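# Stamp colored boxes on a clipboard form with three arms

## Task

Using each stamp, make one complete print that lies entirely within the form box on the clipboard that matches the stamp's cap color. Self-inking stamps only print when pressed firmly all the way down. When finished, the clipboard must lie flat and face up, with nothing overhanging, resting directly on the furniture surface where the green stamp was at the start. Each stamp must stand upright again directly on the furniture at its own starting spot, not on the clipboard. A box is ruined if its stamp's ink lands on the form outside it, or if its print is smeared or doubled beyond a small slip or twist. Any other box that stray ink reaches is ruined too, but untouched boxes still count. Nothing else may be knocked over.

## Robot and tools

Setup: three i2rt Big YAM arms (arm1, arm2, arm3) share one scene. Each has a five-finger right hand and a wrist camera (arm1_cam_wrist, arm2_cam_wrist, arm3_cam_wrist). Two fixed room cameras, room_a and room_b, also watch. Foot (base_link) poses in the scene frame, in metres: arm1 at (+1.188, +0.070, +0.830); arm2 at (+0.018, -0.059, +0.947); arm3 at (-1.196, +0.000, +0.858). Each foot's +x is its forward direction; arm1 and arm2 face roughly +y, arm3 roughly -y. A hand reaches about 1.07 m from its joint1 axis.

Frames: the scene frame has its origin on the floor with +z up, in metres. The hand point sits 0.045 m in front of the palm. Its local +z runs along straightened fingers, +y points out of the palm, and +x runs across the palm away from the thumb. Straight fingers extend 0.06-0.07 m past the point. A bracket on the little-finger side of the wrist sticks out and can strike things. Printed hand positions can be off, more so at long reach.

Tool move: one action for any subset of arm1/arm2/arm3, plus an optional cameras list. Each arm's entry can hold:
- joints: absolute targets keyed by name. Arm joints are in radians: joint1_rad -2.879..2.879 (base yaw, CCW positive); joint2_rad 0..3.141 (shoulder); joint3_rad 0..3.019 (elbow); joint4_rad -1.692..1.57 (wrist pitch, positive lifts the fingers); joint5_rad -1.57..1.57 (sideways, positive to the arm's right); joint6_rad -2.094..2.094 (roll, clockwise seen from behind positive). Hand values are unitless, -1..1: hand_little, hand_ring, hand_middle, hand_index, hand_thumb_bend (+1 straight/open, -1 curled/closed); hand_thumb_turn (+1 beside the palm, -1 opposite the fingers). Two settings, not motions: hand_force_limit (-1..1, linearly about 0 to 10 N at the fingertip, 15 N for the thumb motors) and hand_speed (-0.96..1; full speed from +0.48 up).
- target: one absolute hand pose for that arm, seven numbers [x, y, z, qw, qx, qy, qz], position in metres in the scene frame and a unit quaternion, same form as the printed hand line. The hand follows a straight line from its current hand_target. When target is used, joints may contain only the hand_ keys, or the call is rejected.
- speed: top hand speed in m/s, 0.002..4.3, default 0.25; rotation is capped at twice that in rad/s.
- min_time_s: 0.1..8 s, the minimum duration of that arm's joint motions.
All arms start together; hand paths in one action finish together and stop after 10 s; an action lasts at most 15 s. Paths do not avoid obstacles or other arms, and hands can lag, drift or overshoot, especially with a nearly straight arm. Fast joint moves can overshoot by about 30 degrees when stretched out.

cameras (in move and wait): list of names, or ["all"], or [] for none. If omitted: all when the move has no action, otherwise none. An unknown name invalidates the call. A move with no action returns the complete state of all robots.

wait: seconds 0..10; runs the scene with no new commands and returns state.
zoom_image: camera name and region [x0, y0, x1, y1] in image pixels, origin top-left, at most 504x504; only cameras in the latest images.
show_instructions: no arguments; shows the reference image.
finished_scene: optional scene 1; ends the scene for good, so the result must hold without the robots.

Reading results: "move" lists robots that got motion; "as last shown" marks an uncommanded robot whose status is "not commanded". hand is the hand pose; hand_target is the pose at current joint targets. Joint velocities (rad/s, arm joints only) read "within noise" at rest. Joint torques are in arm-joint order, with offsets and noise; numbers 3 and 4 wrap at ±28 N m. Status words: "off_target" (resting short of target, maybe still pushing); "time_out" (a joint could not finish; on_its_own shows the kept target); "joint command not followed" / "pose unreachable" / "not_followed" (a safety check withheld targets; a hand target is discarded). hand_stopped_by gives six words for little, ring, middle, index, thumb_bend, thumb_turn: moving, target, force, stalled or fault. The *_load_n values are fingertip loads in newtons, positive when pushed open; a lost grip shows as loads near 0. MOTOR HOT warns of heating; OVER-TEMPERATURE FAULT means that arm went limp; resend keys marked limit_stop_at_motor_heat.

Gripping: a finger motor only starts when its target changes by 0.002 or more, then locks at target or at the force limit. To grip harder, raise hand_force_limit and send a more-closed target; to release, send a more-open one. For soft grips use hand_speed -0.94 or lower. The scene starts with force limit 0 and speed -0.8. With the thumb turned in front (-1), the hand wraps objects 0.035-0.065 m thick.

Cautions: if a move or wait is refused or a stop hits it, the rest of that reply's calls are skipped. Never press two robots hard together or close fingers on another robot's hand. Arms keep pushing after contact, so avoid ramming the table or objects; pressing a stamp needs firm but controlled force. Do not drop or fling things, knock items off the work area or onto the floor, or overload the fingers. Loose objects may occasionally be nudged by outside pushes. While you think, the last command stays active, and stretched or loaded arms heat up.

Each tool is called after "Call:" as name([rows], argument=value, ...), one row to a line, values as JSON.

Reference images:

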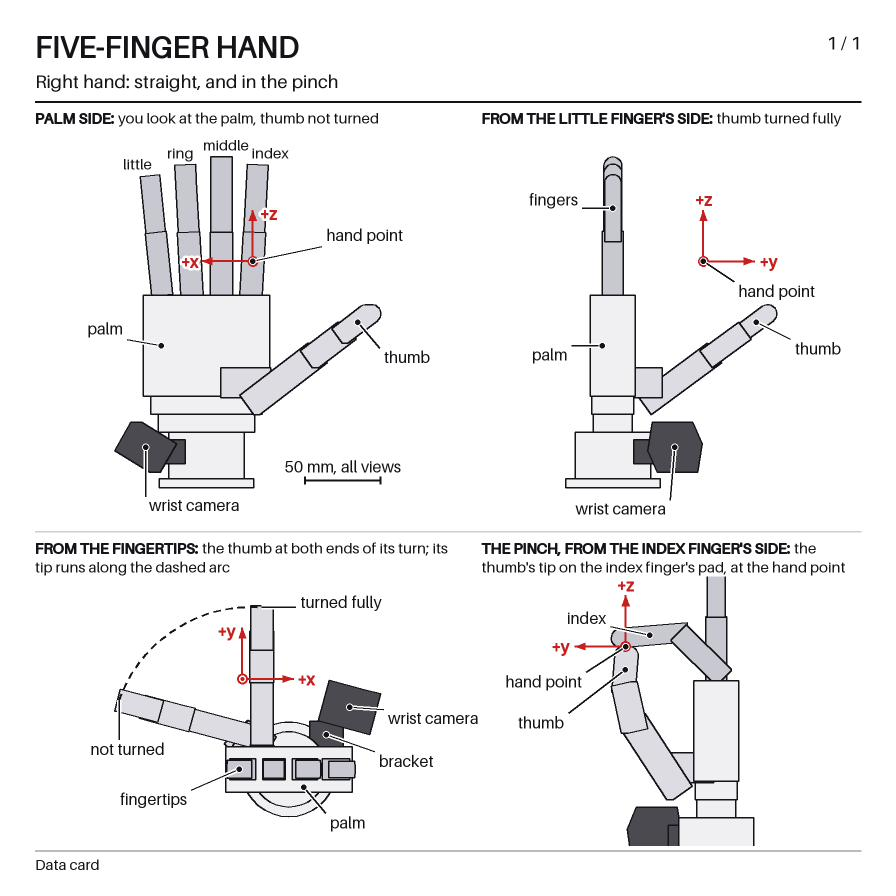

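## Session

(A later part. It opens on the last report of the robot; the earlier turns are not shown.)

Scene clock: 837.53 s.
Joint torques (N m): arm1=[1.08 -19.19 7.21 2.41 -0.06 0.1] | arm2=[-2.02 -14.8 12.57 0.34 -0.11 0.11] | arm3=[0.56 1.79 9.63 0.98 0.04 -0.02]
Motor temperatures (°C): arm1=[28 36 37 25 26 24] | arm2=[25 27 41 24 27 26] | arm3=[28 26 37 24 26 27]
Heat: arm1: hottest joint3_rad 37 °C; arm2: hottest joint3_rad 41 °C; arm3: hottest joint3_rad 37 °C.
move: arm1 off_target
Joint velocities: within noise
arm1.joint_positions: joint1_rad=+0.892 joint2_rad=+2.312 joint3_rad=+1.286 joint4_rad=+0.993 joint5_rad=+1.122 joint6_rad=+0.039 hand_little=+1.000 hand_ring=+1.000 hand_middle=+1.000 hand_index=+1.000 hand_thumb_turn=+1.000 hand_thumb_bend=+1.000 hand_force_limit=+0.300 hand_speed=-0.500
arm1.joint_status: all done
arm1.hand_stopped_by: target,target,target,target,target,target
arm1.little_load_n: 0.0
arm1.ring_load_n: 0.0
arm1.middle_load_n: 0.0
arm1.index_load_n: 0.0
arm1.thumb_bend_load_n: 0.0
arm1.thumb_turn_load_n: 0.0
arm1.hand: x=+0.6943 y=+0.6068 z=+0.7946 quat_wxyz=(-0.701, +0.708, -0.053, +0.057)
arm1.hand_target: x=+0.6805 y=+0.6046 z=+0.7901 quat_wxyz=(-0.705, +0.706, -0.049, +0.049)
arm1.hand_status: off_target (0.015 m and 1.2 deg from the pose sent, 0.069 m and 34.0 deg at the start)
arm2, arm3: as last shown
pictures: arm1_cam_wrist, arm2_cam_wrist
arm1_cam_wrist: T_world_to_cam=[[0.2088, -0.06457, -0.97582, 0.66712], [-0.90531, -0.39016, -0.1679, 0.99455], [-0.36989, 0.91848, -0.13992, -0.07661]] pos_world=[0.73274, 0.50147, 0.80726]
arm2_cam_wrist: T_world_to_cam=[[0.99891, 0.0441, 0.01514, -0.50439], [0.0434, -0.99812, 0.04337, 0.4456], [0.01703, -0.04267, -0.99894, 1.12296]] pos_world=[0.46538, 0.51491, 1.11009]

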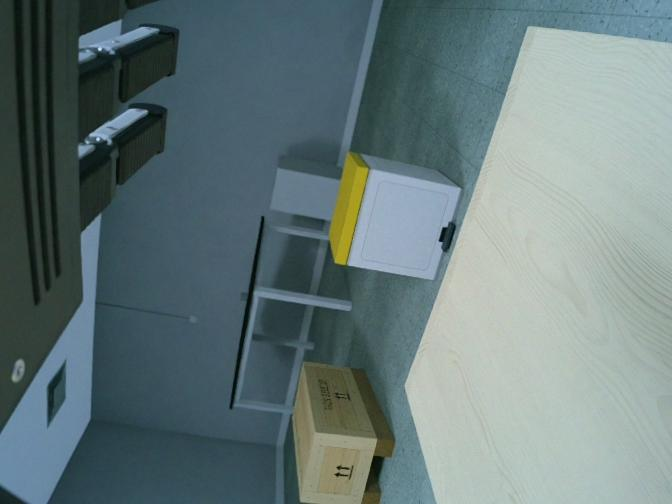

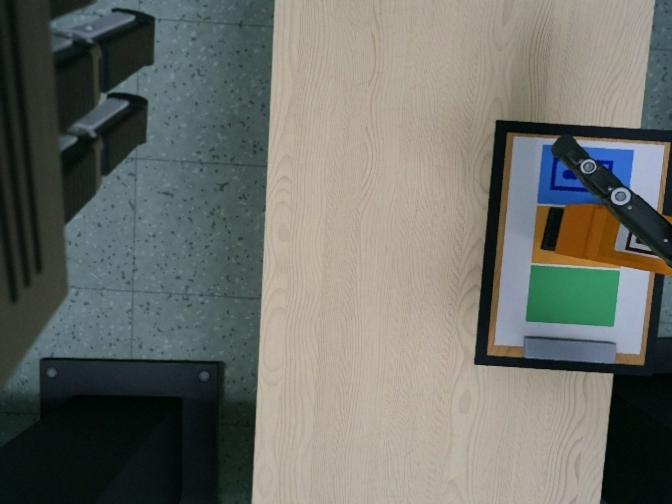

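Call:
move(arm2={"target":[0.58,0.53,1.03,-0.219,0.746,0.607,0.1625],"speed":0.2}, cameras=["arm2_cam_wrist","room_a"])

Scene clock: 840.10 s.
Joint torques (N m): arm1=[0.73 -19.37 7.2 2.61 -0.08 0.07] | arm2=[-0.44 -16.67 13.29 0.44 -0.5 -0.05] | arm3=[0.56 1.79 9.63 0.98 0.04 -0.02]
Motor temperatures (°C): arm1=[28 36 37 25 26 24] | arm2=[25 28 42 24 27 26] | arm3=[28 26 37 24 26 27]
Heat: arm1: hottest joint3_rad 37 °C; arm2: hottest joint3_rad 42 °C; arm3: hottest joint3_rad 37 °C.
move: arm2 off_target
Joint velocities: within noise
arm1: as last shown
arm1.joint_positions: joint1_rad=+0.892 joint2_rad=+2.312 joint3_rad=+1.286 joint4_rad=+0.993 joint5_rad=+1.122 joint6_rad=+0.038 hand_little=+1.000 hand_ring=+1.000 hand_middle=+1.000 hand_index=+1.000 hand_thumb_turn=+1.000 hand_thumb_bend=+1.000 hand_force_limit=+0.300 hand_speed=-0.500
arm1.hand_target: x=+0.6805 y=+0.6045 z=+0.7901 quat_wxyz=(-0.705, +0.706, -0.049, +0.049)
arm2.joint_positions: joint1_rad=-0.812 joint2_rad=+2.269 joint3_rad=+2.147 joint4_rad=-1.081 joint5_rad=-0.389 joint6_rad=-2.050 hand_little=+1.000 hand_ring=+1.000 hand_middle=+1.000 hand_index=+1.000 hand_thumb_turn=+1.000 hand_thumb_bend=+1.000 hand_force_limit=+0.000 hand_speed=-0.800
arm2.joint_status: not commanded
arm2.hand_stopped_by: target,target,target,target,target,target
arm2.little_load_n: 0.0
arm2.ring_load_n: 0.0
arm2.middle_load_n: 0.0
arm2.index_load_n: 0.0
arm2.thumb_bend_load_n: 0.0
arm2.thumb_turn_load_n: 0.0
arm2.hand: x=+0.5708 y=+0.5161 z=+1.0100 quat_wxyz=(-0.215, +0.756, +0.601, +0.144)
arm2.hand_target: x=+0.5791 y=+0.5292 z=+1.0303 quat_wxyz=(-0.219, +0.746, +0.607, +0.163)
arm2.hand_status: off_target (0.026 m and 2.6 deg from the pose sent, 0.124 m and 2.6 deg at the start)
arm3.joint_positions: joint1_rad=-0.880 joint2_rad=+0.621 joint3_rad=+1.361 joint4_rad=-1.625 joint5_rad=+0.146 joint6_rad=-1.401 hand_little=+1.000 hand_ring=+1.000 hand_middle=+1.000 hand_index=+1.000 hand_thumb_turn=+1.000 hand_thumb_bend=+1.000 hand_force_limit=+0.000 hand_speed=-0.800
arm3.joint_status: not commanded
arm3.hand_stopped_by: target,target,target,target,target,target
arm3.little_load_n: 0.0
arm3.ring_load_n: 0.0
arm3.middle_load_n: 0.0
arm3.index_load_n: 0.0
arm3.thumb_bend_load_n: 0.0
arm3.thumb_turn_load_n: 0.0
arm3.hand: x=-1.3774 y=-0.0426 z=+1.2961 quat_wxyz=(+0.334, +0.215, -0.915, +0.077)
arm3.hand_target: x=-1.3774 y=-0.0426 z=+1.3031 quat_wxyz=(+0.342, +0.214, -0.912, +0.081)
arm3.hand_status: not commanded
arm2_cam_wrist: T_world_to_cam=[[0.99993, 0.00718, 0.00935, -0.58931], [0.00676, -0.99902, 0.04381, 0.46615], [0.00966, -0.04375, -0.999, 1.13885]] pos_world=[0.57512, 0.51974, 1.12279]

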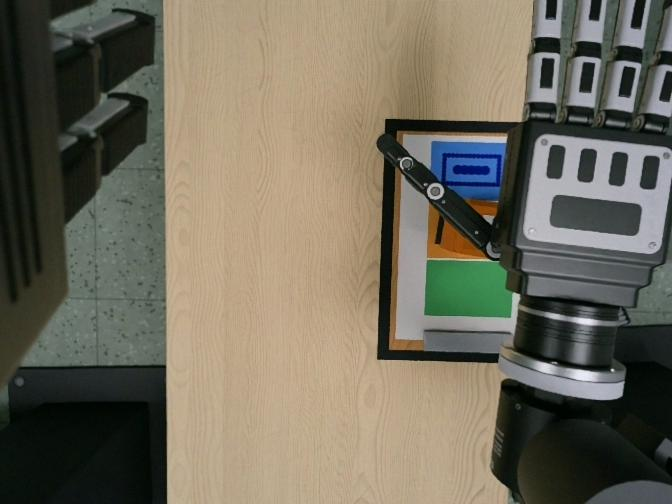

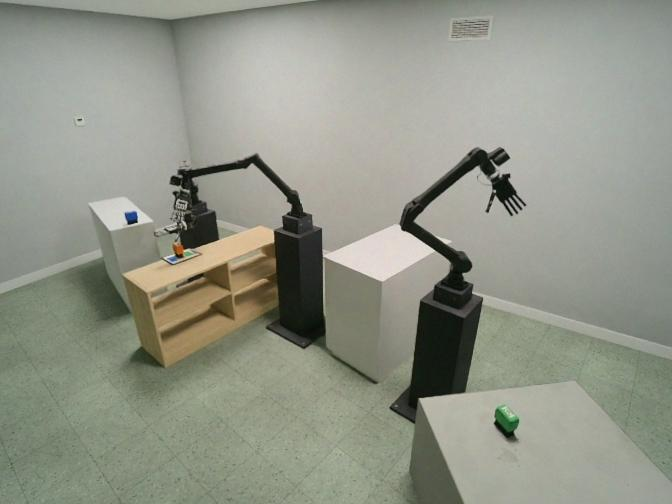

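Call:
move(arm1={"target":[0.671,0.578,0.735,0.7054,-0.7054,0.0493,-0.0493],"speed":0.1}, cameras=["arm2_cam_wrist","room_a"])

Scene clock: 845.77 s.
Joint torques (N m): arm1=[0.73 -19.43 6.35 2.48 0.16 0.09] | arm2=[-0.5 -16.97 13.14 0.27 -0.47 -0.09] | arm3=[0.56 1.73 9.63 0.99 0.04 -0.02]
Motor temperatures (°C): arm1=[28 35 36 25 25 24] | arm2=[25 28 42 24 27 26] | arm3=[28 26 37 24 26 27]
Heat: arm1: hottest joint3_rad 36 °C; arm2: hottest joint3_rad 42 °C; arm3: hottest joint3_rad 37 °C.
move: arm1 off_target
Joint velocities: within noise
arm1.joint_positions: joint1_rad=+0.942 joint2_rad=+2.434 joint3_rad=+1.316 joint4_rad=+1.082 joint5_rad=+1.164 joint6_rad=+0.038 hand_little=+1.000 hand_ring=+1.000 hand_middle=+1.000 hand_index=+1.000 hand_thumb_turn=+1.000 hand_thumb_bend=+1.000 hand_force_limit=+0.300 hand_speed=-0.500
arm1.joint_status: not commanded
arm1.hand_stopped_by: target,target,target,target,target,target
arm1.little_load_n: -0.5
arm1.ring_load_n: 0.0
arm1.middle_load_n: 0.0
arm1.index_load_n: 0.0
arm1.thumb_bend_load_n: 0.0
arm1.thumb_turn_load_n: -0.5
arm1.hand: x=+0.6809 y=+0.5790 z=+0.7384 quat_wxyz=(-0.702, +0.709, -0.048, +0.055)
arm1.hand_target: x=+0.6713 y=+0.5778 z=+0.7352 quat_wxyz=(-0.705, +0.706, -0.049, +0.049)
arm1.hand_status: off_target (0.011 m and 0.9 deg from the pose sent, 0.070 m and 1.2 deg at the start)
arm2, arm3: as last shown
arm2_cam_wrist: T_world_to_cam=[[0.99993, 0.00749, 0.00954, -0.58967], [0.00707, -0.99901, 0.04382, 0.46607], [0.00986, -0.04375, -0.99899, 1.13874]] pos_world=[0.57512, 0.51984, 1.12279]

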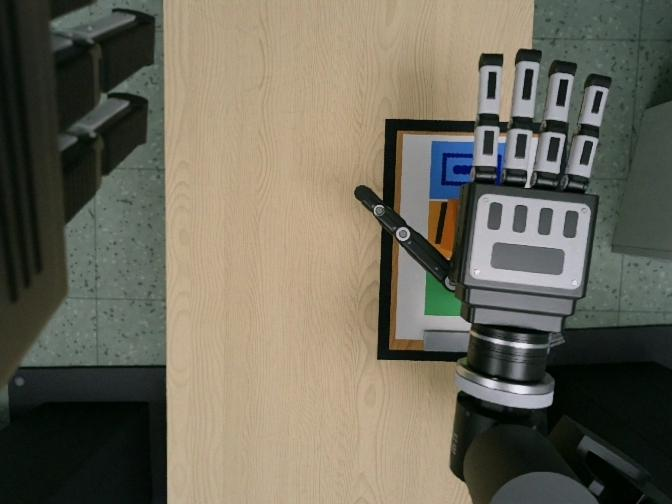

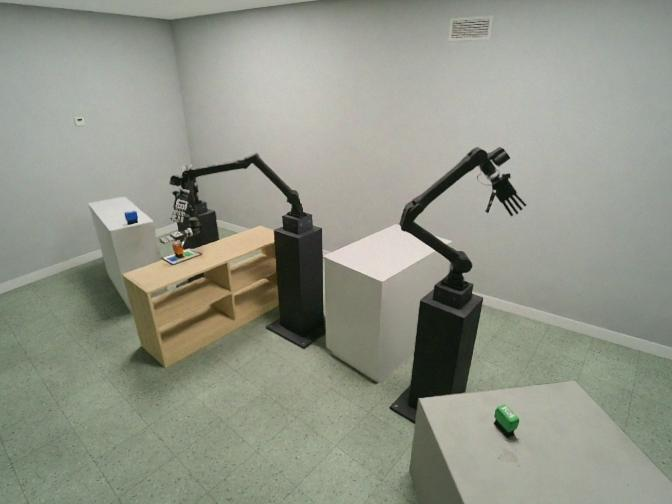

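Call:
move(arm1={"target":[0.677,0.582,0.70,0.7054,-0.7054,0.0493,-0.0493],"speed":0.06})

Call:
move(arm1={"target":[0.677,0.582,0.675,0.7054,-0.7054,0.0493,-0.0493],"speed":0.05}, cameras=["arm2_cam_wrist"])

Scene clock: 848.40 s.
Joint torques (N m): arm1=[-0.26 -19.96 5.91 2.41 -0.06 0.07] | arm2=[-0.67 -16.97 13.14 0.28 -0.5 -0.04] | arm3=[0.56 1.79 9.63 0.98 0.04 -0.02]
Motor temperatures (°C): arm1=[28 35 36 25 25 24] | arm2=[25 29 43 24 27 26] | arm3=[28 26 37 24 26 27]
Heat: arm1: hottest joint3_rad 36 °C; arm2: hottest joint3_rad 43 °C; arm3: hottest joint3_rad 37 °C.
move: arm1 done
Joint velocities: within noise
arm1.joint_positions: joint1_rad=+0.942 joint2_rad=+2.514 joint3_rad=+1.350 joint4_rad=+1.130 joint5_rad=+1.159 joint6_rad=+0.038 hand_little=+1.000 hand_ring=+1.000 hand_middle=+1.000 hand_index=+1.000 hand_thumb_turn=+1.000 hand_thumb_bend=+1.000 hand_force_limit=+0.300 hand_speed=-0.500
arm1.joint_status: not commanded
arm1.hand_stopped_by: target,target,target,target,target,target
arm1.little_load_n: 0.0
arm1.ring_load_n: 0.0
arm1.middle_load_n: 0.0
arm1.index_load_n: 0.0
arm1.thumb_bend_load_n: 0.0
arm1.thumb_turn_load_n: 0.0
arm1.hand: x=+0.6815 y=+0.5784 z=+0.7044 quat_wxyz=(-0.702, +0.709, -0.047, +0.053)
arm1.hand_target: x=+0.6774 y=+0.5819 z=+0.7001 quat_wxyz=(-0.705, +0.706, -0.049, +0.049)
arm1.hand_status: done (0.007 m and 0.7 deg from the pose sent, 0.039 m and 0.9 deg at the start)
arm2, arm3: as last shown
pictures: none

Scene clock: 849.43 s.
Joint torques (N m): arm1=[-0.44 -18.9 5.79 2.25 -0.01 0.1] | arm2=[-0.44 -17.03 13.12 0.36 -0.49 -0.08] | arm3=[0.56 1.79 9.63 0.99 0.04 -0.02]
Motor temperatures (°C): arm1=[28 35 36 25 25 24] | arm2=[25 29 43 24 27 26] | arm3=[28 26 37 24 26 27]
Heat: arm1: hottest joint3_rad 36 °C; arm2: hottest joint3_rad 43 °C; arm3: hottest joint3_rad 37 °C.
move: arm1 off_target
Joint velocities: within noise
arm1.joint_positions: joint1_rad=+0.943 joint2_rad=+2.562 joint3_rad=+1.388 joint4_rad=+1.159 joint5_rad=+1.157 joint6_rad=+0.038 hand_little=+1.000 hand_ring=+1.000 hand_middle=+1.000 hand_index=+1.000 hand_thumb_turn=+1.000 hand_thumb_bend=+1.000 hand_force_limit=+0.300 hand_speed=-0.500
arm1.joint_status: not commanded
arm1.hand_stopped_by: target,target,target,target,target,target
arm1.little_load_n: 0.0
arm1.ring_load_n: 0.0
arm1.middle_load_n: 0.0
arm1.index_load_n: 0.0
arm1.thumb_bend_load_n: 0.0
arm1.thumb_turn_load_n: 0.0
arm1.hand: x=+0.6770 y=+0.5809 z=+0.6891 quat_wxyz=(-0.705, +0.706, -0.052, +0.046)
arm1.hand_target: x=+0.6775 y=+0.5817 z=+0.6753 quat_wxyz=(-0.705, +0.706, -0.049, +0.049)
arm1.hand_status: off_target (0.014 m and 0.5 deg from the pose sent, 0.030 m and 0.7 deg at the start)
arm2, arm3: as last shown
arm3.middle_load_n: -0.5
arm2_cam_wrist: T_world_to_cam=[[0.99993, 0.00749, 0.00954, -0.58967], [0.00707, -0.99901, 0.04382, 0.46607], [0.00986, -0.04375, -0.99899, 1.13874]] pos_world=[0.57512, 0.51984, 1.12279]

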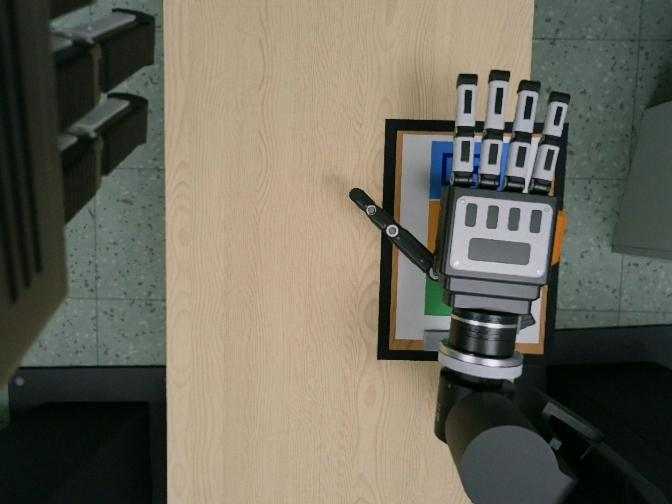

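Call:
zoom_image(camera="arm2_cam_wrist", region=[380, 100, 600, 380])

Scaled by 1.800 from the camera's image (finer frame: 960x720).

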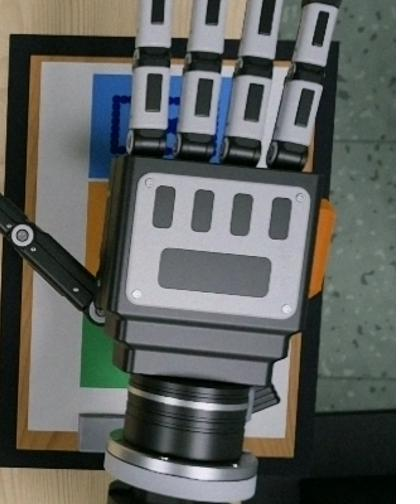

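Call:
move(arm1={"target":[0.690,0.582,0.71,0.7054,-0.7054,0.0493,-0.0493],"speed":0.06})

Call:
move(arm1={"target":[0.696,0.582,0.685,0.7054,-0.7054,0.0493,-0.0493],"speed":0.05}, cameras=["arm2_cam_wrist"])

Call:
zoom_image(camera="arm2_cam_wrist", region=[380, 100, 600, 380])

Scene clock: 853.70 s.
Joint torques (N m): arm1=[-1.32 -23.88 3.14 1.99 -0.02 0.09] | arm2=[-0.21 -16.15 13.11 0.35 -0.49 -0.07] | arm3=[0.56 1.79 9.63 0.98 0.04 -0.02]
Motor temperatures (°C): arm1=[28 36 36 25 25 24] | arm2=[25 30 43 24 27 26] | arm3=[28 26 37 24 26 27]
Heat: arm1: hottest joint2_rad 36 °C; arm2: hottest joint3_rad 43 °C; arm3: hottest joint3_rad 37 °C.
move: arm1 off_target
Joint velocities: within noise
arm1.joint_positions: joint1_rad=+0.943 joint2_rad=+2.527 joint3_rad=+1.333 joint4_rad=+1.159 joint5_rad=+1.146 joint6_rad=+0.037 hand_little=+1.000 hand_ring=+1.000 hand_middle=+1.000 hand_index=+1.000 hand_thumb_turn=+1.000 hand_thumb_bend=+1.000 hand_force_limit=+0.300 hand_speed=-0.500
arm1.joint_status: not commanded
arm1.hand_stopped_by: target,target,target,target,target,target
arm1.little_load_n: 0.0
arm1.ring_load_n: 0.0
arm1.middle_load_n: 0.0
arm1.index_load_n: 0.0
arm1.thumb_bend_load_n: 0.0
arm1.thumb_turn_load_n: -0.5
arm1.hand: x=+0.6867 y=+0.5735 z=+0.6948 quat_wxyz=(-0.702, +0.709, -0.042, +0.049)
arm1.hand_target: x=+0.6900 y=+0.5820 z=+0.7098 quat_wxyz=(-0.705, +0.705, -0.049, +0.049)
arm1.hand_status: off_target (0.018 m and 1.1 deg from the pose sent, 0.025 m and 0.5 deg at the start)
arm2, arm3: as last shown
arm3.little_load_n: 0.5
arm3.middle_load_n: 0.0
pictures: none

Scene clock: 854.73 s.
Joint torques (N m): arm1=[-1.55 -19.14 4.37 2.48 -0.07 0.1] | arm2=[-0.67 -16.79 13.18 0.34 -0.47 -0.09] | arm3=[0.56 1.79 9.63 0.99 0.04 -0.02]
Motor temperatures (°C): arm1=[28 36 36 25 25 24] | arm2=[25 30 43 24 27 26] | arm3=[28 26 37 24 26 27]
Heat: arm1: hottest joint2_rad 36 °C; arm2: hottest joint3_rad 43 °C; arm3: hottest joint3_rad 37 °C.
move: arm1 off_target
Joint velocities: within noise
arm1.joint_positions: joint1_rad=+0.938 joint2_rad=+2.532 joint3_rad=+1.333 joint4_rad=+1.185 joint5_rad=+1.142 joint6_rad=+0.037 hand_little=+1.000 hand_ring=+1.000 hand_middle=+1.000 hand_index=+1.000 hand_thumb_turn=+1.000 hand_thumb_bend=+1.000 hand_force_limit=+0.300 hand_speed=-0.500
arm1.joint_status: not commanded
arm1.hand_stopped_by: target,target,target,target,target,target
arm1.little_load_n: 0.0
arm1.ring_load_n: 0.0
arm1.middle_load_n: -0.5
arm1.index_load_n: 0.0
arm1.thumb_bend_load_n: 0.0
arm1.thumb_turn_load_n: 0.0
arm1.hand: x=+0.6877 y=+0.5760 z=+0.6967 quat_wxyz=(-0.705, +0.706, -0.049, +0.043)
arm1.hand_target: x=+0.6962 y=+0.5815 z=+0.6851 quat_wxyz=(-0.705, +0.706, -0.049, +0.049)
arm1.hand_status: off_target (0.016 m and 0.8 deg from the pose sent, 0.016 m and 1.1 deg at the start)
arm2, arm3: as last shown
arm3.little_load_n: 0.0
arm2_cam_wrist: T_world_to_cam=[[0.99993, 0.00749, 0.00954, -0.58967], [0.00707, -0.99901, 0.04382, 0.46607], [0.00986, -0.04375, -0.99899, 1.13874]] pos_world=[0.57512, 0.51984, 1.12279]

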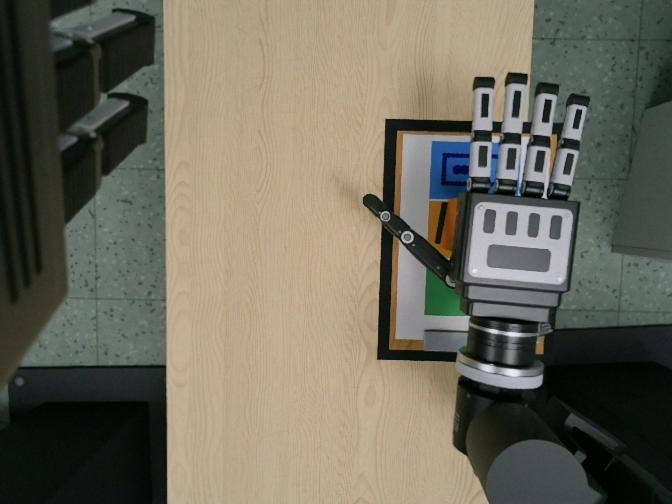

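Scaled by 1.800 from the camera's image (finer frame: 960x720).

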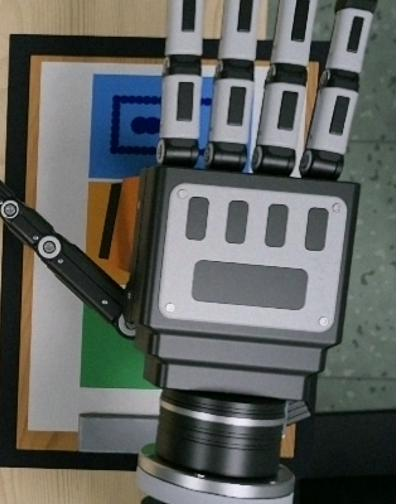

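Call:
move(arm1={"target":[0.691,0.579,0.665,0.7054,-0.7054,0.0493,-0.0493],"speed":0.05})

Call:
move(arm1={"target":[0.690,0.579,0.635,0.7054,-0.7054,0.0493,-0.0493],"speed":0.05})

Call:
move(arm1={"target":[0.690,0.579,0.605,0.7054,-0.7054,0.0493,-0.0493],"speed":0.05}, cameras=["arm2_cam_wrist"])

Scene clock: 857.87 s.
Joint torques (N m): arm1=[-0.85 -18.14 5.42 2.04 -0.04 0.14] | arm2=[-0.5 -17.03 13.23 0.28 -0.47 -0.11] | arm3=[0.56 1.79 9.63 0.98 0.04 -0.02]
Motor temperatures (°C): arm1=[28 35 36 25 25 24] | arm2=[25 30 43 24 27 26] | arm3=[28 26 37 24 26 27]
Heat: arm1: hottest joint3_rad 36 °C; arm2: hottest joint3_rad 43 °C; arm3: hottest joint3_rad 37 °C.
move: arm1 off_target
Joint velocities: within noise
arm1.joint_positions: joint1_rad=+0.938 joint2_rad=+2.565 joint3_rad=+1.356 joint4_rad=+1.207 joint5_rad=+1.151 joint6_rad=+0.031 hand_little=+1.000 hand_ring=+1.000 hand_middle=+1.000 hand_index=+1.000 hand_thumb_turn=+1.000 hand_thumb_bend=+1.000 hand_force_limit=+0.300 hand_speed=-0.500
arm1.joint_status: not commanded
arm1.hand_stopped_by: target,target,target,target,target,target
arm1.little_load_n: 0.0
arm1.ring_load_n: 0.0
arm1.middle_load_n: 0.0
arm1.index_load_n: 0.0
arm1.thumb_bend_load_n: 0.0
arm1.thumb_turn_load_n: 0.0
arm1.hand: x=+0.6882 y=+0.5771 z=+0.6851 quat_wxyz=(-0.707, +0.704, -0.053, +0.044)
arm1.hand_target: x=+0.6916 y=+0.5782 z=+0.6654 quat_wxyz=(-0.705, +0.706, -0.049, +0.049)
arm1.hand_status: off_target (0.020 m and 0.7 deg from the pose sent, 0.032 m and 0.8 deg at the start)
arm2, arm3: as last shown
pictures: none

Scene clock: 859.17 s.
Joint torques (N m): arm1=[-0.5 -16.38 5.57 1.61 -0.49 0.31] | arm2=[-0.44 -16.56 13.08 0.34 -0.49 -0.09] | arm3=[0.56 1.79 9.63 0.98 0.04 -0.02]
Motor temperatures (°C): arm1=[28 35 36 25 25 24] | arm2=[25 30 43 24 27 26] | arm3=[28 26 37 24 26 27]
Heat: arm1: hottest joint3_rad 36 °C; arm2: hottest joint3_rad 43 °C; arm3: hottest joint3_rad 37 °C.
move: arm1 off_target
Joint velocities: within noise
arm1.joint_positions: joint1_rad=+0.938 joint2_rad=+2.613 joint3_rad=+1.397 joint4_rad=+1.245 joint5_rad=+1.162 joint6_rad=+0.012 hand_little=+1.000 hand_ring=+1.000 hand_middle=+1.000 hand_index=+1.000 hand_thumb_turn=+1.000 hand_thumb_bend=+1.000 hand_force_limit=+0.300 hand_speed=-0.500
arm1.joint_status: not commanded
arm1.hand_stopped_by: target,target,target,target,target,target
arm1.little_load_n: 0.0
arm1.ring_load_n: 0.0
arm1.middle_load_n: 0.0
arm1.index_load_n: 0.0
arm1.thumb_bend_load_n: 0.0
arm1.thumb_turn_load_n: -0.5
arm1.hand: x=+0.6864 y=+0.5804 z=+0.6725 quat_wxyz=(-0.711, +0.699, -0.060, +0.045)
arm1.hand_target: x=+0.6920 y=+0.5770 z=+0.6366 quat_wxyz=(-0.705, +0.706, -0.049, +0.049)
arm1.hand_status: off_target (0.038 m and 1.7 deg from the pose sent, 0.050 m and 0.7 deg at the start)
arm2, arm3: as last shown
pictures: none

Scene clock: 860.43 s.
Joint torques (N m): arm1=[-0.56 -13.45 5.71 1.06 -0.8 0.5] | arm2=[-0.44 -16.91 13.05 0.39 -0.5 -0.08] | arm3=[0.56 1.79 9.63 0.98 0.04 -0.02]
Motor temperatures (°C): arm1=[28 35 36 25 25 24] | arm2=[25 30 44 24 27 26] | arm3=[28 26 37 24 26 27]
Heat: arm1: hottest joint3_rad 36 °C; arm2: hottest joint3_rad 44 °C; arm3: hottest joint3_rad 37 °C.
move: arm1 off_target
Joint velocities: within noise
arm1.joint_positions: joint1_rad=+0.938 joint2_rad=+2.656 joint3_rad=+1.439 joint4_rad=+1.283 joint5_rad=+1.169 joint6_rad=-0.008 hand_little=+1.000 hand_ring=+1.000 hand_middle=+1.000 hand_index=+1.000 hand_thumb_turn=+1.000 hand_thumb_bend=+1.000 hand_force_limit=+0.300 hand_speed=-0.500
arm1.joint_status: not commanded
arm1.hand_stopped_by: target,target,target,target,target,target
arm1.little_load_n: 0.0
arm1.ring_load_n: -0.5
arm1.middle_load_n: 0.0
arm1.index_load_n: 0.0
arm1.thumb_bend_load_n: 0.0
arm1.thumb_turn_load_n: -0.5
arm1.hand: x=+0.6833 y=+0.5839 z=+0.6624 quat_wxyz=(-0.717, +0.693, -0.067, +0.043)
arm1.hand_target: x=+0.6942 y=+0.5750 z=+0.6088 quat_wxyz=(-0.705, +0.706, -0.049, +0.049)
arm1.hand_status: off_target (0.058 m and 2.9 deg from the pose sent, 0.068 m and 1.7 deg at the start)
arm2.joint_positions: joint1_rad=-0.812 joint2_rad=+2.269 joint3_rad=+2.147 joint4_rad=-1.081 joint5_rad=-0.389 joint6_rad=-2.050 hand_little=+1.000 hand_ring=+1.000 hand_middle=+1.000 hand_index=+1.000 hand_thumb_turn=+1.000 hand_thumb_bend=+1.000 hand_force_limit=+0.000 hand_speed=-0.800
arm2.joint_status: not commanded
arm2.hand_stopped_by: target,target,target,target,target,target
arm2.little_load_n: 0.0
arm2.ring_load_n: 0.0
arm2.middle_load_n: 0.0
arm2.index_load_n: 0.0
arm2.thumb_bend_load_n: 0.0
arm2.thumb_turn_load_n: 0.0
arm2.hand: x=+0.5708 y=+0.5161 z=+1.0100 quat_wxyz=(-0.215, +0.756, +0.601, +0.144)
arm2.hand_target: x=+0.5791 y=+0.5292 z=+1.0303 quat_wxyz=(-0.219, +0.746, +0.607, +0.163)
arm2.hand_status: not commanded
arm3.joint_positions: joint1_rad=-0.880 joint2_rad=+0.621 joint3_rad=+1.361 joint4_rad=-1.625 joint5_rad=+0.146 joint6_rad=-1.401 hand_little=+1.000 hand_ring=+1.000 hand_middle=+1.000 hand_index=+1.000 hand_thumb_turn=+1.000 hand_thumb_bend=+1.000 hand_force_limit=+0.000 hand_speed=-0.800
arm3.joint_status: not commanded
arm3.hand_stopped_by: target,target,target,target,target,target
arm3.little_load_n: 0.0
arm3.ring_load_n: 0.0
arm3.middle_load_n: 0.0
arm3.index_load_n: 0.0
arm3.thumb_bend_load_n: 0.0
arm3.thumb_turn_load_n: 0.0
arm3.hand: x=-1.3774 y=-0.0426 z=+1.2961 quat_wxyz=(+0.334, +0.215, -0.915, +0.077)
arm3.hand_target: x=-1.3774 y=-0.0426 z=+1.3031 quat_wxyz=(+0.342, +0.214, -0.912, +0.081)
arm3.hand_status: not commanded
arm2_cam_wrist: T_world_to_cam=[[0.99993, 0.00749, 0.00954, -0.58967], [0.00707, -0.99901, 0.04382, 0.46607], [0.00986, -0.04375, -0.99899, 1.13874]] pos_world=[0.57512, 0.51984, 1.12279]

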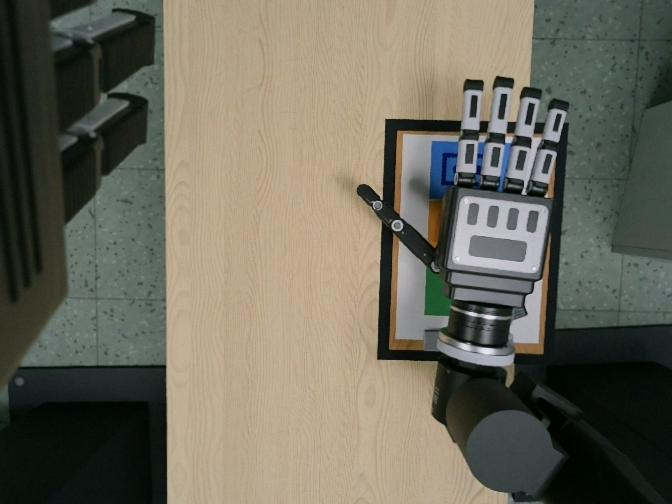

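Call:
move(arm1={"target":[0.696,0.574,0.575,0.7054,-0.7054,0.0493,-0.0493],"speed":0.05})

Scene clock: 862.67 s.
Joint torques (N m): arm1=[-0.38 -10.75 5.44 0.54 -0.91 0.78] | arm2=[-0.67 -16.5 13.42 0.24 -0.49 -0.05] | arm3=[0.56 1.79 9.63 0.98 0.04 -0.02]
Motor temperatures (°C): arm1=[28 35 36 25 25 24] | arm2=[25 30 44 24 27 26] | arm3=[28 26 37 24 26 27]
Heat: arm1: hottest joint3_rad 36 °C; arm2: hottest joint3_rad 44 °C; arm3: hottest joint3_rad 37 °C.
move: arm1 off_target
Joint velocities: within noise
arm1.joint_positions: joint1_rad=+0.943 joint2_rad=+2.680 joint3_rad=+1.452 joint4_rad=+1.350 joint5_rad=+1.177 joint6_rad=-0.049 hand_little=+1.000 hand_ring=+1.000 hand_middle=+1.000 hand_index=+1.000 hand_thumb_turn=+1.000 hand_thumb_bend=+1.000 hand_force_limit=+0.300 hand_speed=-0.500
arm1.joint_status: not commanded
arm1.hand_stopped_by: target,target,target,target,target,target
arm1.little_load_n: 0.0
arm1.ring_load_n: 0.0
arm1.middle_load_n: 0.0
arm1.index_load_n: -0.5
arm1.thumb_bend_load_n: 0.0
arm1.thumb_turn_load_n: 0.0
arm1.hand: x=+0.6836 y=+0.5817 z=+0.6607 quat_wxyz=(-0.724, +0.685, -0.071, +0.041)
arm1.hand_target: x=+0.7048 y=+0.5662 z=+0.5828 quat_wxyz=(-0.706, +0.705, -0.049, +0.050)
arm1.hand_status: off_target (0.087 m and 4.2 deg from the pose sent, 0.089 m and 2.9 deg at the start)
arm2, arm3: as last shown
pictures: none

Call:
move(arm1={"target":[0.690,0.580,0.70,0.7054,-0.7054,0.0493,-0.0493],"speed":0.1})

Call:
move(arm1={"target":[0.690,0.580,0.78,0.7054,-0.7054,0.0493,-0.0493],"speed":0.1}, cameras=["arm2_cam_wrist"])

Call:
zoom_image(camera="arm2_cam_wrist", region=[380, 100, 600, 380])

Scene clock: 865.40 s.
Joint torques (N m): arm1=[-1.32 -23.53 3.04 1.5 -0.08 0.26] | arm2=[-0.85 -16.67 13.08 0.36 -0.47 -0.07] | arm3=[0.56 1.79 9.63 0.98 0.04 -0.02]
Motor temperatures (°C): arm1=[28 35 36 25 25 24] | arm2=[25 31 44 24 27 26] | arm3=[28 26 37 24 26 27]
Heat: arm1: hottest joint3_rad 36 °C; arm2: hottest joint3_rad 44 °C; arm3: hottest joint3_rad 37 °C.
move: arm1 off_target
Joint velocities: within noise
arm1.joint_positions: joint1_rad=+0.945 joint2_rad=+2.553 joint3_rad=+1.342 joint4_rad=+1.190 joint5_rad=+1.150 joint6_rad=+0.014 hand_little=+1.000 hand_ring=+1.000 hand_middle=+1.000 hand_index=+1.000 hand_thumb_turn=+1.000 hand_thumb_bend=+1.000 hand_force_limit=+0.300 hand_speed=-0.500
arm1.joint_status: not commanded
arm1.hand_stopped_by: target,target,target,target,target,target
arm1.little_load_n: 0.0
arm1.ring_load_n: 0.0
arm1.middle_load_n: 0.0
arm1.index_load_n: -0.5
arm1.thumb_bend_load_n: 0.0
arm1.thumb_turn_load_n: -0.5
arm1.hand: x=+0.6885 y=+0.5721 z=+0.6859 quat_wxyz=(-0.704, +0.707, -0.039, +0.053)
arm1.hand_target: x=+0.6901 y=+0.5799 z=+0.6997 quat_wxyz=(-0.706, +0.705, -0.049, +0.049)
arm1.hand_status: off_target (0.016 m and 1.3 deg from the pose sent, 0.040 m and 4.2 deg at the start)
arm2, arm3: as last shown
pictures: none

Scene clock: 867.00 s.
Joint torques (N m): arm1=[-1.32 -22.77 3.7 1.44 -0.07 0.23] | arm2=[-0.5 -16.5 13.2 0.34 -0.48 -0.07] | arm3=[0.56 1.79 9.63 0.99 0.04 -0.02]
Motor temperatures (°C): arm1=[28 35 35 25 25 24] | arm2=[25 31 44 24 27 26] | arm3=[28 26 37 24 26 27]
Heat: arm1: hottest joint2_rad 35 °C; arm2: hottest joint3_rad 44 °C; arm3: hottest joint3_rad 37 °C.
move: arm1 off_target
Joint velocities: within noise
arm1.joint_positions: joint1_rad=+0.945 joint2_rad=+2.355 joint3_rad=+1.255 joint4_rad=+1.085 joint5_rad=+1.149 joint6_rad=+0.014 hand_little=+1.000 hand_ring=+1.000 hand_middle=+1.000 hand_index=+1.000 hand_thumb_turn=+1.000 hand_thumb_bend=+1.000 hand_force_limit=+0.300 hand_speed=-0.500
arm1.joint_status: not commanded
arm1.hand_stopped_by: target,target,target,target,target,target
arm1.little_load_n: 0.0
arm1.ring_load_n: 0.0
arm1.middle_load_n: 0.0
arm1.index_load_n: 0.0
arm1.thumb_bend_load_n: 0.0
arm1.thumb_turn_load_n: 0.0
arm1.hand: x=+0.6852 y=+0.5729 z=+0.7702 quat_wxyz=(-0.705, +0.706, -0.040, +0.051)
arm1.hand_target: x=+0.6901 y=+0.5799 z=+0.7799 quat_wxyz=(-0.706, +0.705, -0.049, +0.049)
arm1.hand_status: off_target (0.013 m and 1.1 deg from the pose sent, 0.094 m and 1.3 deg at the start)
arm2, arm3: as last shown
arm2_cam_wrist: T_world_to_cam=[[0.99993, 0.00749, 0.00954, -0.58967], [0.00707, -0.99901, 0.04382, 0.46607], [0.00986, -0.04375, -0.99899, 1.13874]] pos_world=[0.57512, 0.51984, 1.12279]

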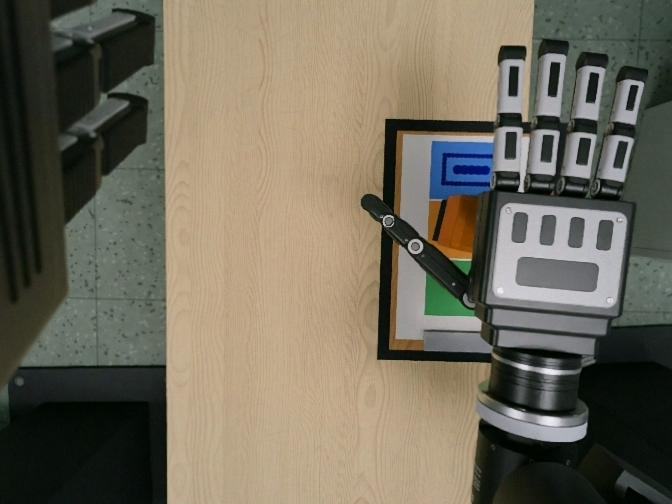

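Scaled by 1.800 from the camera's image (finer frame: 960x720).

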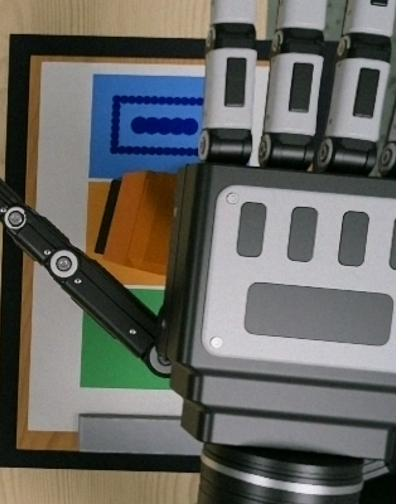

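Call:
move(arm1={"target":[0.690,0.545,0.85,0.4747,-0.8755,0.0875,-0.0214],"speed":0.15,"joints":{"hand_index":0.3,"hand_middle":0.3,"hand_thumb_turn":-1.0,"hand_speed":-0.5}})

Call:
move(arm1={"target":[0.688,0.555,0.775,0.4747,-0.8755,0.0875,-0.0214],"speed":0.12}, cameras=["arm2_cam_wrist","arm1_cam_wrist"])

Call:
zoom_image(camera="arm2_cam_wrist", region=[380, 100, 600, 380])

Scene clock: 872.20 s.
Joint torques (N m): arm1=[-1.26 -21.48 9.8 0.88 0.48 0.24] | arm2=[-0.32 -16.32 13.29 0.39 -0.47 -0.05] | arm3=[0.56 1.79 9.63 0.99 0.04 -0.02]
Motor temperatures (°C): arm1=[28 36 35 25 25 24] | arm2=[25 31 44 24 27 26] | arm3=[28 26 37 24 26 27]
Heat: arm1: hottest joint2_rad 36 °C; arm2: hottest joint3_rad 44 °C; arm3: hottest joint3_rad 37 °C.
move: arm1 off_target
Joint velocities: within noise
arm1.joint_positions: joint1_rad=+0.890 joint2_rad=+1.976 joint3_rad=+1.331 joint4_rad=-0.361 joint5_rad=+0.833 joint6_rad=+0.872 hand_little=+1.000 hand_ring=+1.000 hand_middle=+0.300 hand_index=+0.300 hand_thumb_turn=-1.000 hand_thumb_bend=+1.000 hand_force_limit=+0.300 hand_speed=-0.500
arm1.joint_status: all done
arm1.hand_stopped_by: target,target,target,target,target,target
arm1.little_load_n: 0.0
arm1.ring_load_n: 0.5
arm1.middle_load_n: 0.0
arm1.index_load_n: 0.0
arm1.thumb_bend_load_n: 0.0
arm1.thumb_turn_load_n: 0.0
arm1.hand: x=+0.7011 y=+0.5288 z=+0.8224 quat_wxyz=(-0.465, +0.882, -0.068, +0.041)
arm1.hand_target: x=+0.6910 y=+0.5444 z=+0.8504 quat_wxyz=(-0.475, +0.875, -0.087, +0.021)
arm1.hand_status: off_target (0.034 m and 3.4 deg from the pose sent, 0.085 m and 33.4 deg at the start)
arm2, arm3: as last shown
arm3.ring_load_n: 0.5
arm3.middle_load_n: -0.5
pictures: none

Scene clock: 873.63 s.
Joint torques (N m): arm1=[-1.38 -19.43 8.73 1.95 0.46 0.15] | arm2=[-0.79 -16.56 13.05 0.39 -0.47 -0.07] | arm3=[0.56 1.79 9.63 0.99 0.04 -0.02]
Motor temperatures (°C): arm1=[28 36 35 25 25 24] | arm2=[25 31 44 24 27 26] | arm3=[28 26 37 24 26 27]
Heat: arm1: hottest joint2_rad 36 °C; arm2: hottest joint3_rad 44 °C; arm3: hottest joint3_rad 37 °C.
move: arm1 off_target
Joint velocities: within noise
arm1.joint_positions: joint1_rad=+0.881 joint2_rad=+2.081 joint3_rad=+1.331 joint4_rad=-0.231 joint5_rad=+0.826 joint6_rad=+0.872 hand_little=+1.000 hand_ring=+1.000 hand_middle=+0.300 hand_index=+0.300 hand_thumb_turn=-1.000 hand_thumb_bend=+1.000 hand_force_limit=+0.300 hand_speed=-0.500
arm1.joint_status: not commanded
arm1.hand_stopped_by: target,target,target,target,target,target
arm1.little_load_n: 0.0
arm1.ring_load_n: 0.0
arm1.middle_load_n: 0.0
arm1.index_load_n: 0.0
arm1.thumb_bend_load_n: 0.0
arm1.thumb_turn_load_n: 0.5
arm1.hand: x=+0.6949 y=+0.5395 z=+0.7705 quat_wxyz=(-0.469, +0.880, -0.076, +0.031)
arm1.hand_target: x=+0.6886 y=+0.5547 z=+0.7753 quat_wxyz=(-0.475, +0.876, -0.087, +0.021)
arm1.hand_status: off_target (0.018 m and 1.9 deg from the pose sent, 0.056 m and 3.4 deg at the start)
arm2, arm3: as last shown
arm3.ring_load_n: 0.0
arm3.middle_load_n: 0.0
pictures: arm1_cam_wrist, arm2_cam_wrist
arm1_cam_wrist: T_world_to_cam=[[0.1011, -0.58931, -0.80156, 0.86286], [-0.90697, -0.38572, 0.16919, 0.70383], [-0.40888, 0.70988, -0.57348, 0.4558]] pos_world=[0.73749, 0.45641, 0.83394]
arm2_cam_wrist: T_world_to_cam=[[0.99993, 0.00749, 0.00954, -0.58967], [0.00707, -0.99901, 0.04382, 0.46607], [0.00986, -0.04375, -0.99899, 1.13874]] pos_world=[0.57512, 0.51984, 1.12279]

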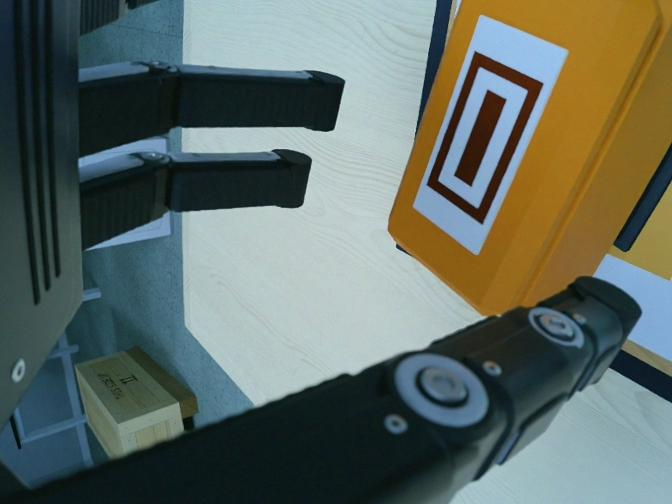

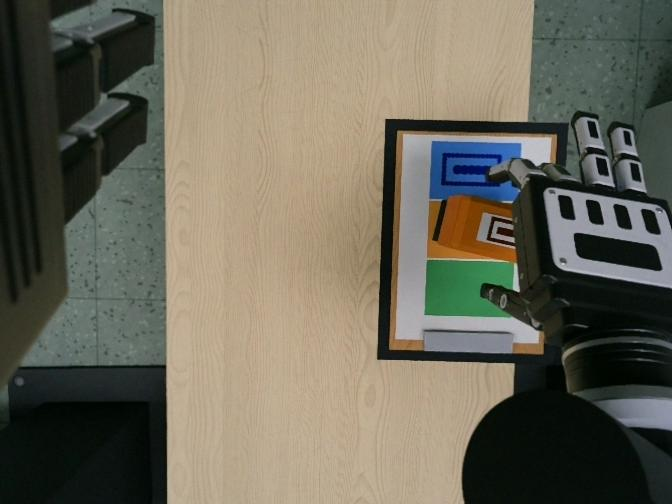

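Scaled by 1.800 from the camera's image (finer frame: 960x720).

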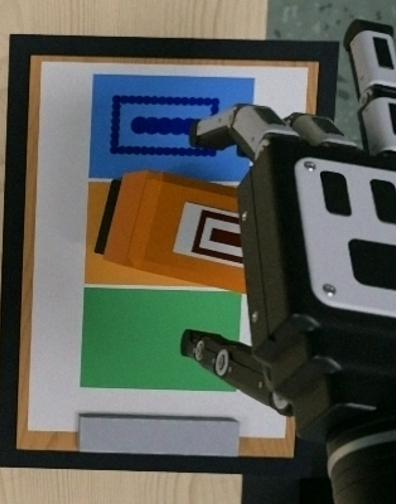

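Call:
move(arm1={"target":[0.702,0.561,0.74,0.4747,-0.8755,0.0875,-0.0214],"speed":0.08}, cameras=["arm2_cam_wrist","arm1_cam_wrist"])

Call:
zoom_image(camera="arm2_cam_wrist", region=[380, 100, 600, 380])

Scene clock: 876.50 s.
Joint torques (N m): arm1=[-1.2 -18.84 5.67 2.1 0.42 0.09] | arm2=[-0.91 -16.5 13.15 0.4 -0.46 -0.06] | arm3=[0.5 1.79 9.63 0.99 0.04 -0.02]
Motor temperatures (°C): arm1=[28 36 35 25 25 24] | arm2=[25 32 45 24 27 26] | arm3=[28 26 37 24 26 27]
Heat: arm1: hottest joint2_rad 36 °C; arm2: hottest joint3_rad 45 °C; arm3: hottest joint3_rad 37 °C.
move: arm1 off_target
Joint velocities: within noise
arm1.joint_positions: joint1_rad=+0.858 joint2_rad=+2.124 joint3_rad=+1.331 joint4_rad=-0.129 joint5_rad=+0.814 joint6_rad=+0.858 hand_little=+1.000 hand_ring=+1.000 hand_middle=+0.300 hand_index=+0.300 hand_thumb_turn=-1.000 hand_thumb_bend=+1.000 hand_force_limit=+0.300 hand_speed=-0.500
arm1.joint_status: not commanded
arm1.hand_stopped_by: target,target,target,target,target,target
arm1.little_load_n: 0.0
arm1.ring_load_n: 0.0
arm1.middle_load_n: 0.0
arm1.index_load_n: 0.0
arm1.thumb_bend_load_n: 0.0
arm1.thumb_turn_load_n: 0.0
arm1.hand: x=+0.6940 y=+0.5571 z=+0.7542 quat_wxyz=(-0.478, +0.874, -0.089, +0.013)
arm1.hand_target: x=+0.7021 y=+0.5607 z=+0.7404 quat_wxyz=(-0.475, +0.876, -0.088, +0.021)
arm1.hand_status: off_target (0.017 m and 1.0 deg from the pose sent, 0.038 m and 1.9 deg at the start)
arm2, arm3: as last shown
pictures: arm1_cam_wrist, arm2_cam_wrist
arm1_cam_wrist: T_world_to_cam=[[0.06336, -0.57, -0.8192, 0.88907], [-0.90231, -0.38343, 0.19701, 0.68705], [-0.4264, 0.72669, -0.53861, 0.41001]] pos_world=[0.73843, 0.47226, 0.81381]
arm2_cam_wrist: T_world_to_cam=[[0.99993, 0.00749, 0.00954, -0.58967], [0.00707, -0.99901, 0.04382, 0.46607], [0.00986, -0.04375, -0.99899, 1.13874]] pos_world=[0.57512, 0.51984, 1.12279]

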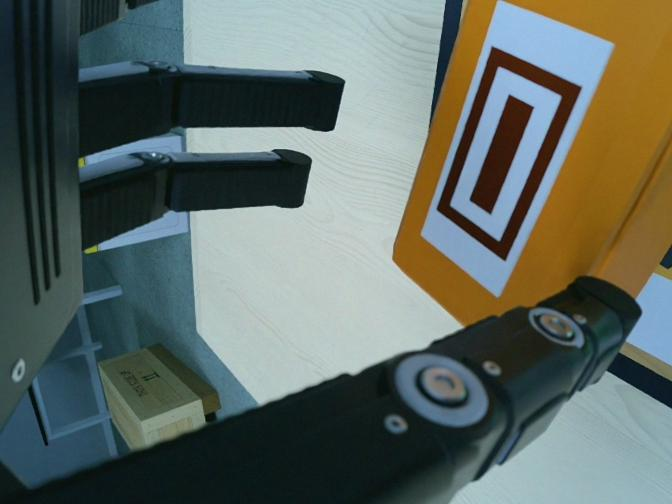

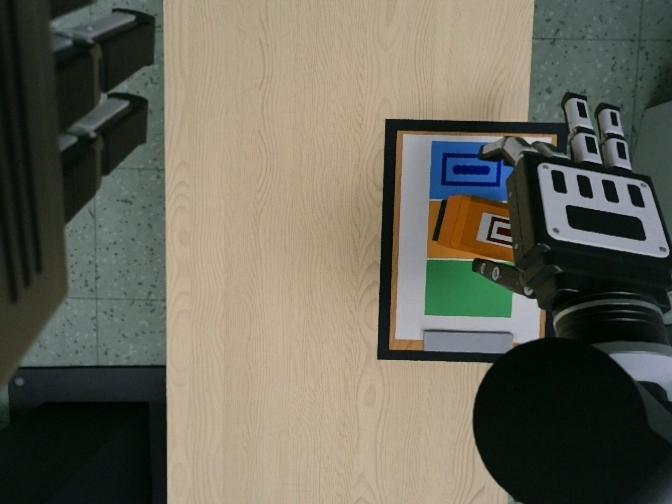

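Scaled by 1.800 from the camera's image (finer frame: 960x720).

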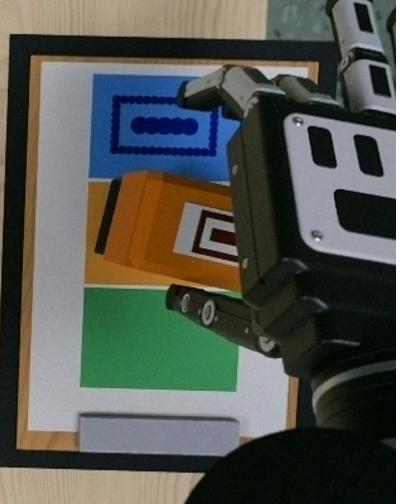

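Call:
move(arm1={"target":[0.7155,0.553,0.725,0.4747,-0.8755,0.0875,-0.0214],"speed":0.08}, cameras=["arm2_cam_wrist","arm1_cam_wrist"])

Call:
zoom_image(camera="arm2_cam_wrist", region=[380, 100, 600, 380])

Scene clock: 878.27 s.
Joint torques (N m): arm1=[-1.49 -18.2 5.08 2.04 0.45 0.07] | arm2=[-0.38 -16.5 12.98 0.28 -0.47 -0.06] | arm3=[0.5 1.79 9.63 0.99 0.04 -0.02]
Motor temperatures (°C): arm1=[28 36 35 25 25 24] | arm2=[25 32 45 24 27 26] | arm3=[28 26 37 24 26 27]
Heat: arm1: hottest joint2_rad 36 °C; arm2: hottest joint3_rad 45 °C; arm3: hottest joint3_rad 37 °C.
move: arm1 off_target
Joint velocities: within noise
arm1.joint_positions: joint1_rad=+0.858 joint2_rad=+2.124 joint3_rad=+1.279 joint4_rad=-0.070 joint5_rad=+0.813 joint6_rad=+0.855 hand_little=+1.000 hand_ring=+1.000 hand_middle=+0.300 hand_index=+0.300 hand_thumb_turn=-1.000 hand_thumb_bend=+1.000 hand_force_limit=+0.300 hand_speed=-0.500
arm1.joint_status: not commanded
arm1.hand_stopped_by: target,target,target,target,target,target
arm1.little_load_n: 0.0
arm1.ring_load_n: 0.0
arm1.middle_load_n: 0.0
arm1.index_load_n: 0.0
arm1.thumb_bend_load_n: 0.0
arm1.thumb_turn_load_n: 0.0
arm1.hand: x=+0.7047 y=+0.5494 z=+0.7415 quat_wxyz=(-0.479, +0.873, -0.089, +0.011)
arm1.hand_target: x=+0.7158 y=+0.5525 z=+0.7253 quat_wxyz=(-0.475, +0.876, -0.088, +0.021)
arm1.hand_status: off_target (0.020 m and 1.3 deg from the pose sent, 0.036 m and 1.0 deg at the start)
arm2, arm3: as last shown
arm3.thumb_bend_load_n: -0.5
pictures: arm1_cam_wrist, arm2_cam_wrist
arm1_cam_wrist: T_world_to_cam=[[0.06137, -0.56742, -0.82113, 0.87489], [-0.90063, -0.3861, 0.1995, 0.69471], [-0.43024, 0.72729, -0.53473, 0.41291]] pos_world=[0.74963, 0.46436, 0.80061]
arm2_cam_wrist: T_world_to_cam=[[0.99993, 0.00749, 0.00954, -0.58967], [0.00707, -0.99901, 0.04382, 0.46607], [0.00986, -0.04375, -0.99899, 1.13874]] pos_world=[0.57512, 0.51984, 1.12279]

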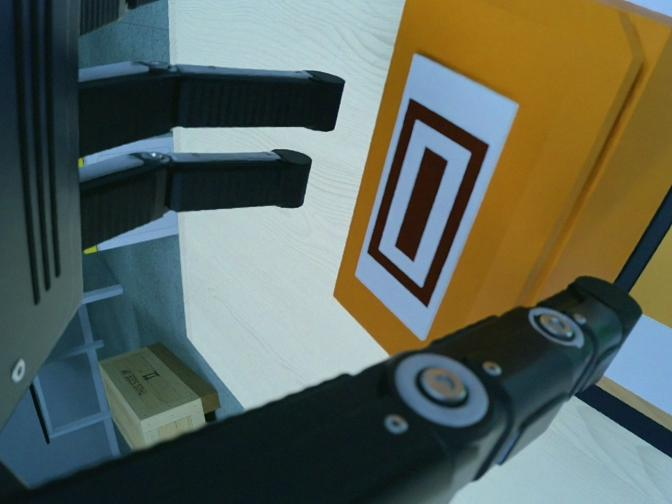

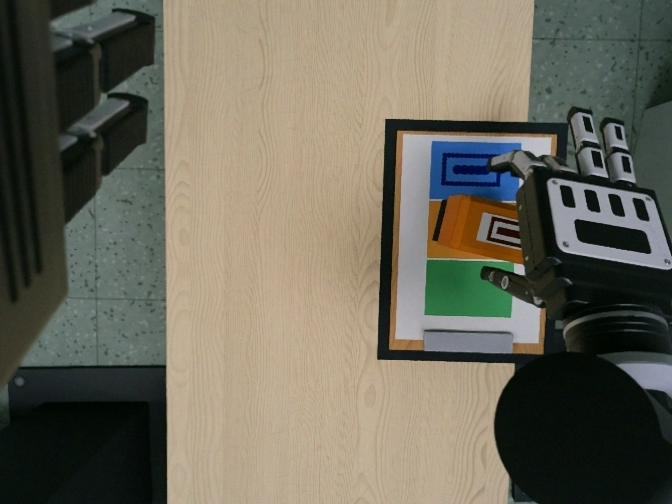

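Scaled by 1.800 from the camera's image (finer frame: 960x720).

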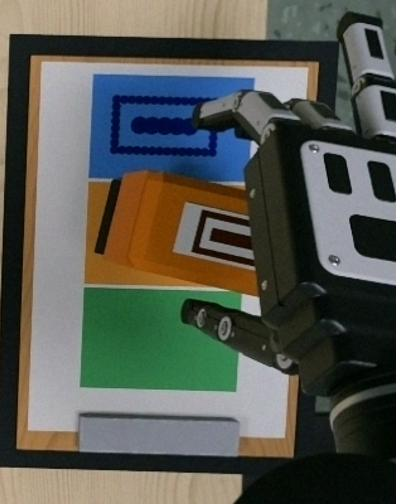

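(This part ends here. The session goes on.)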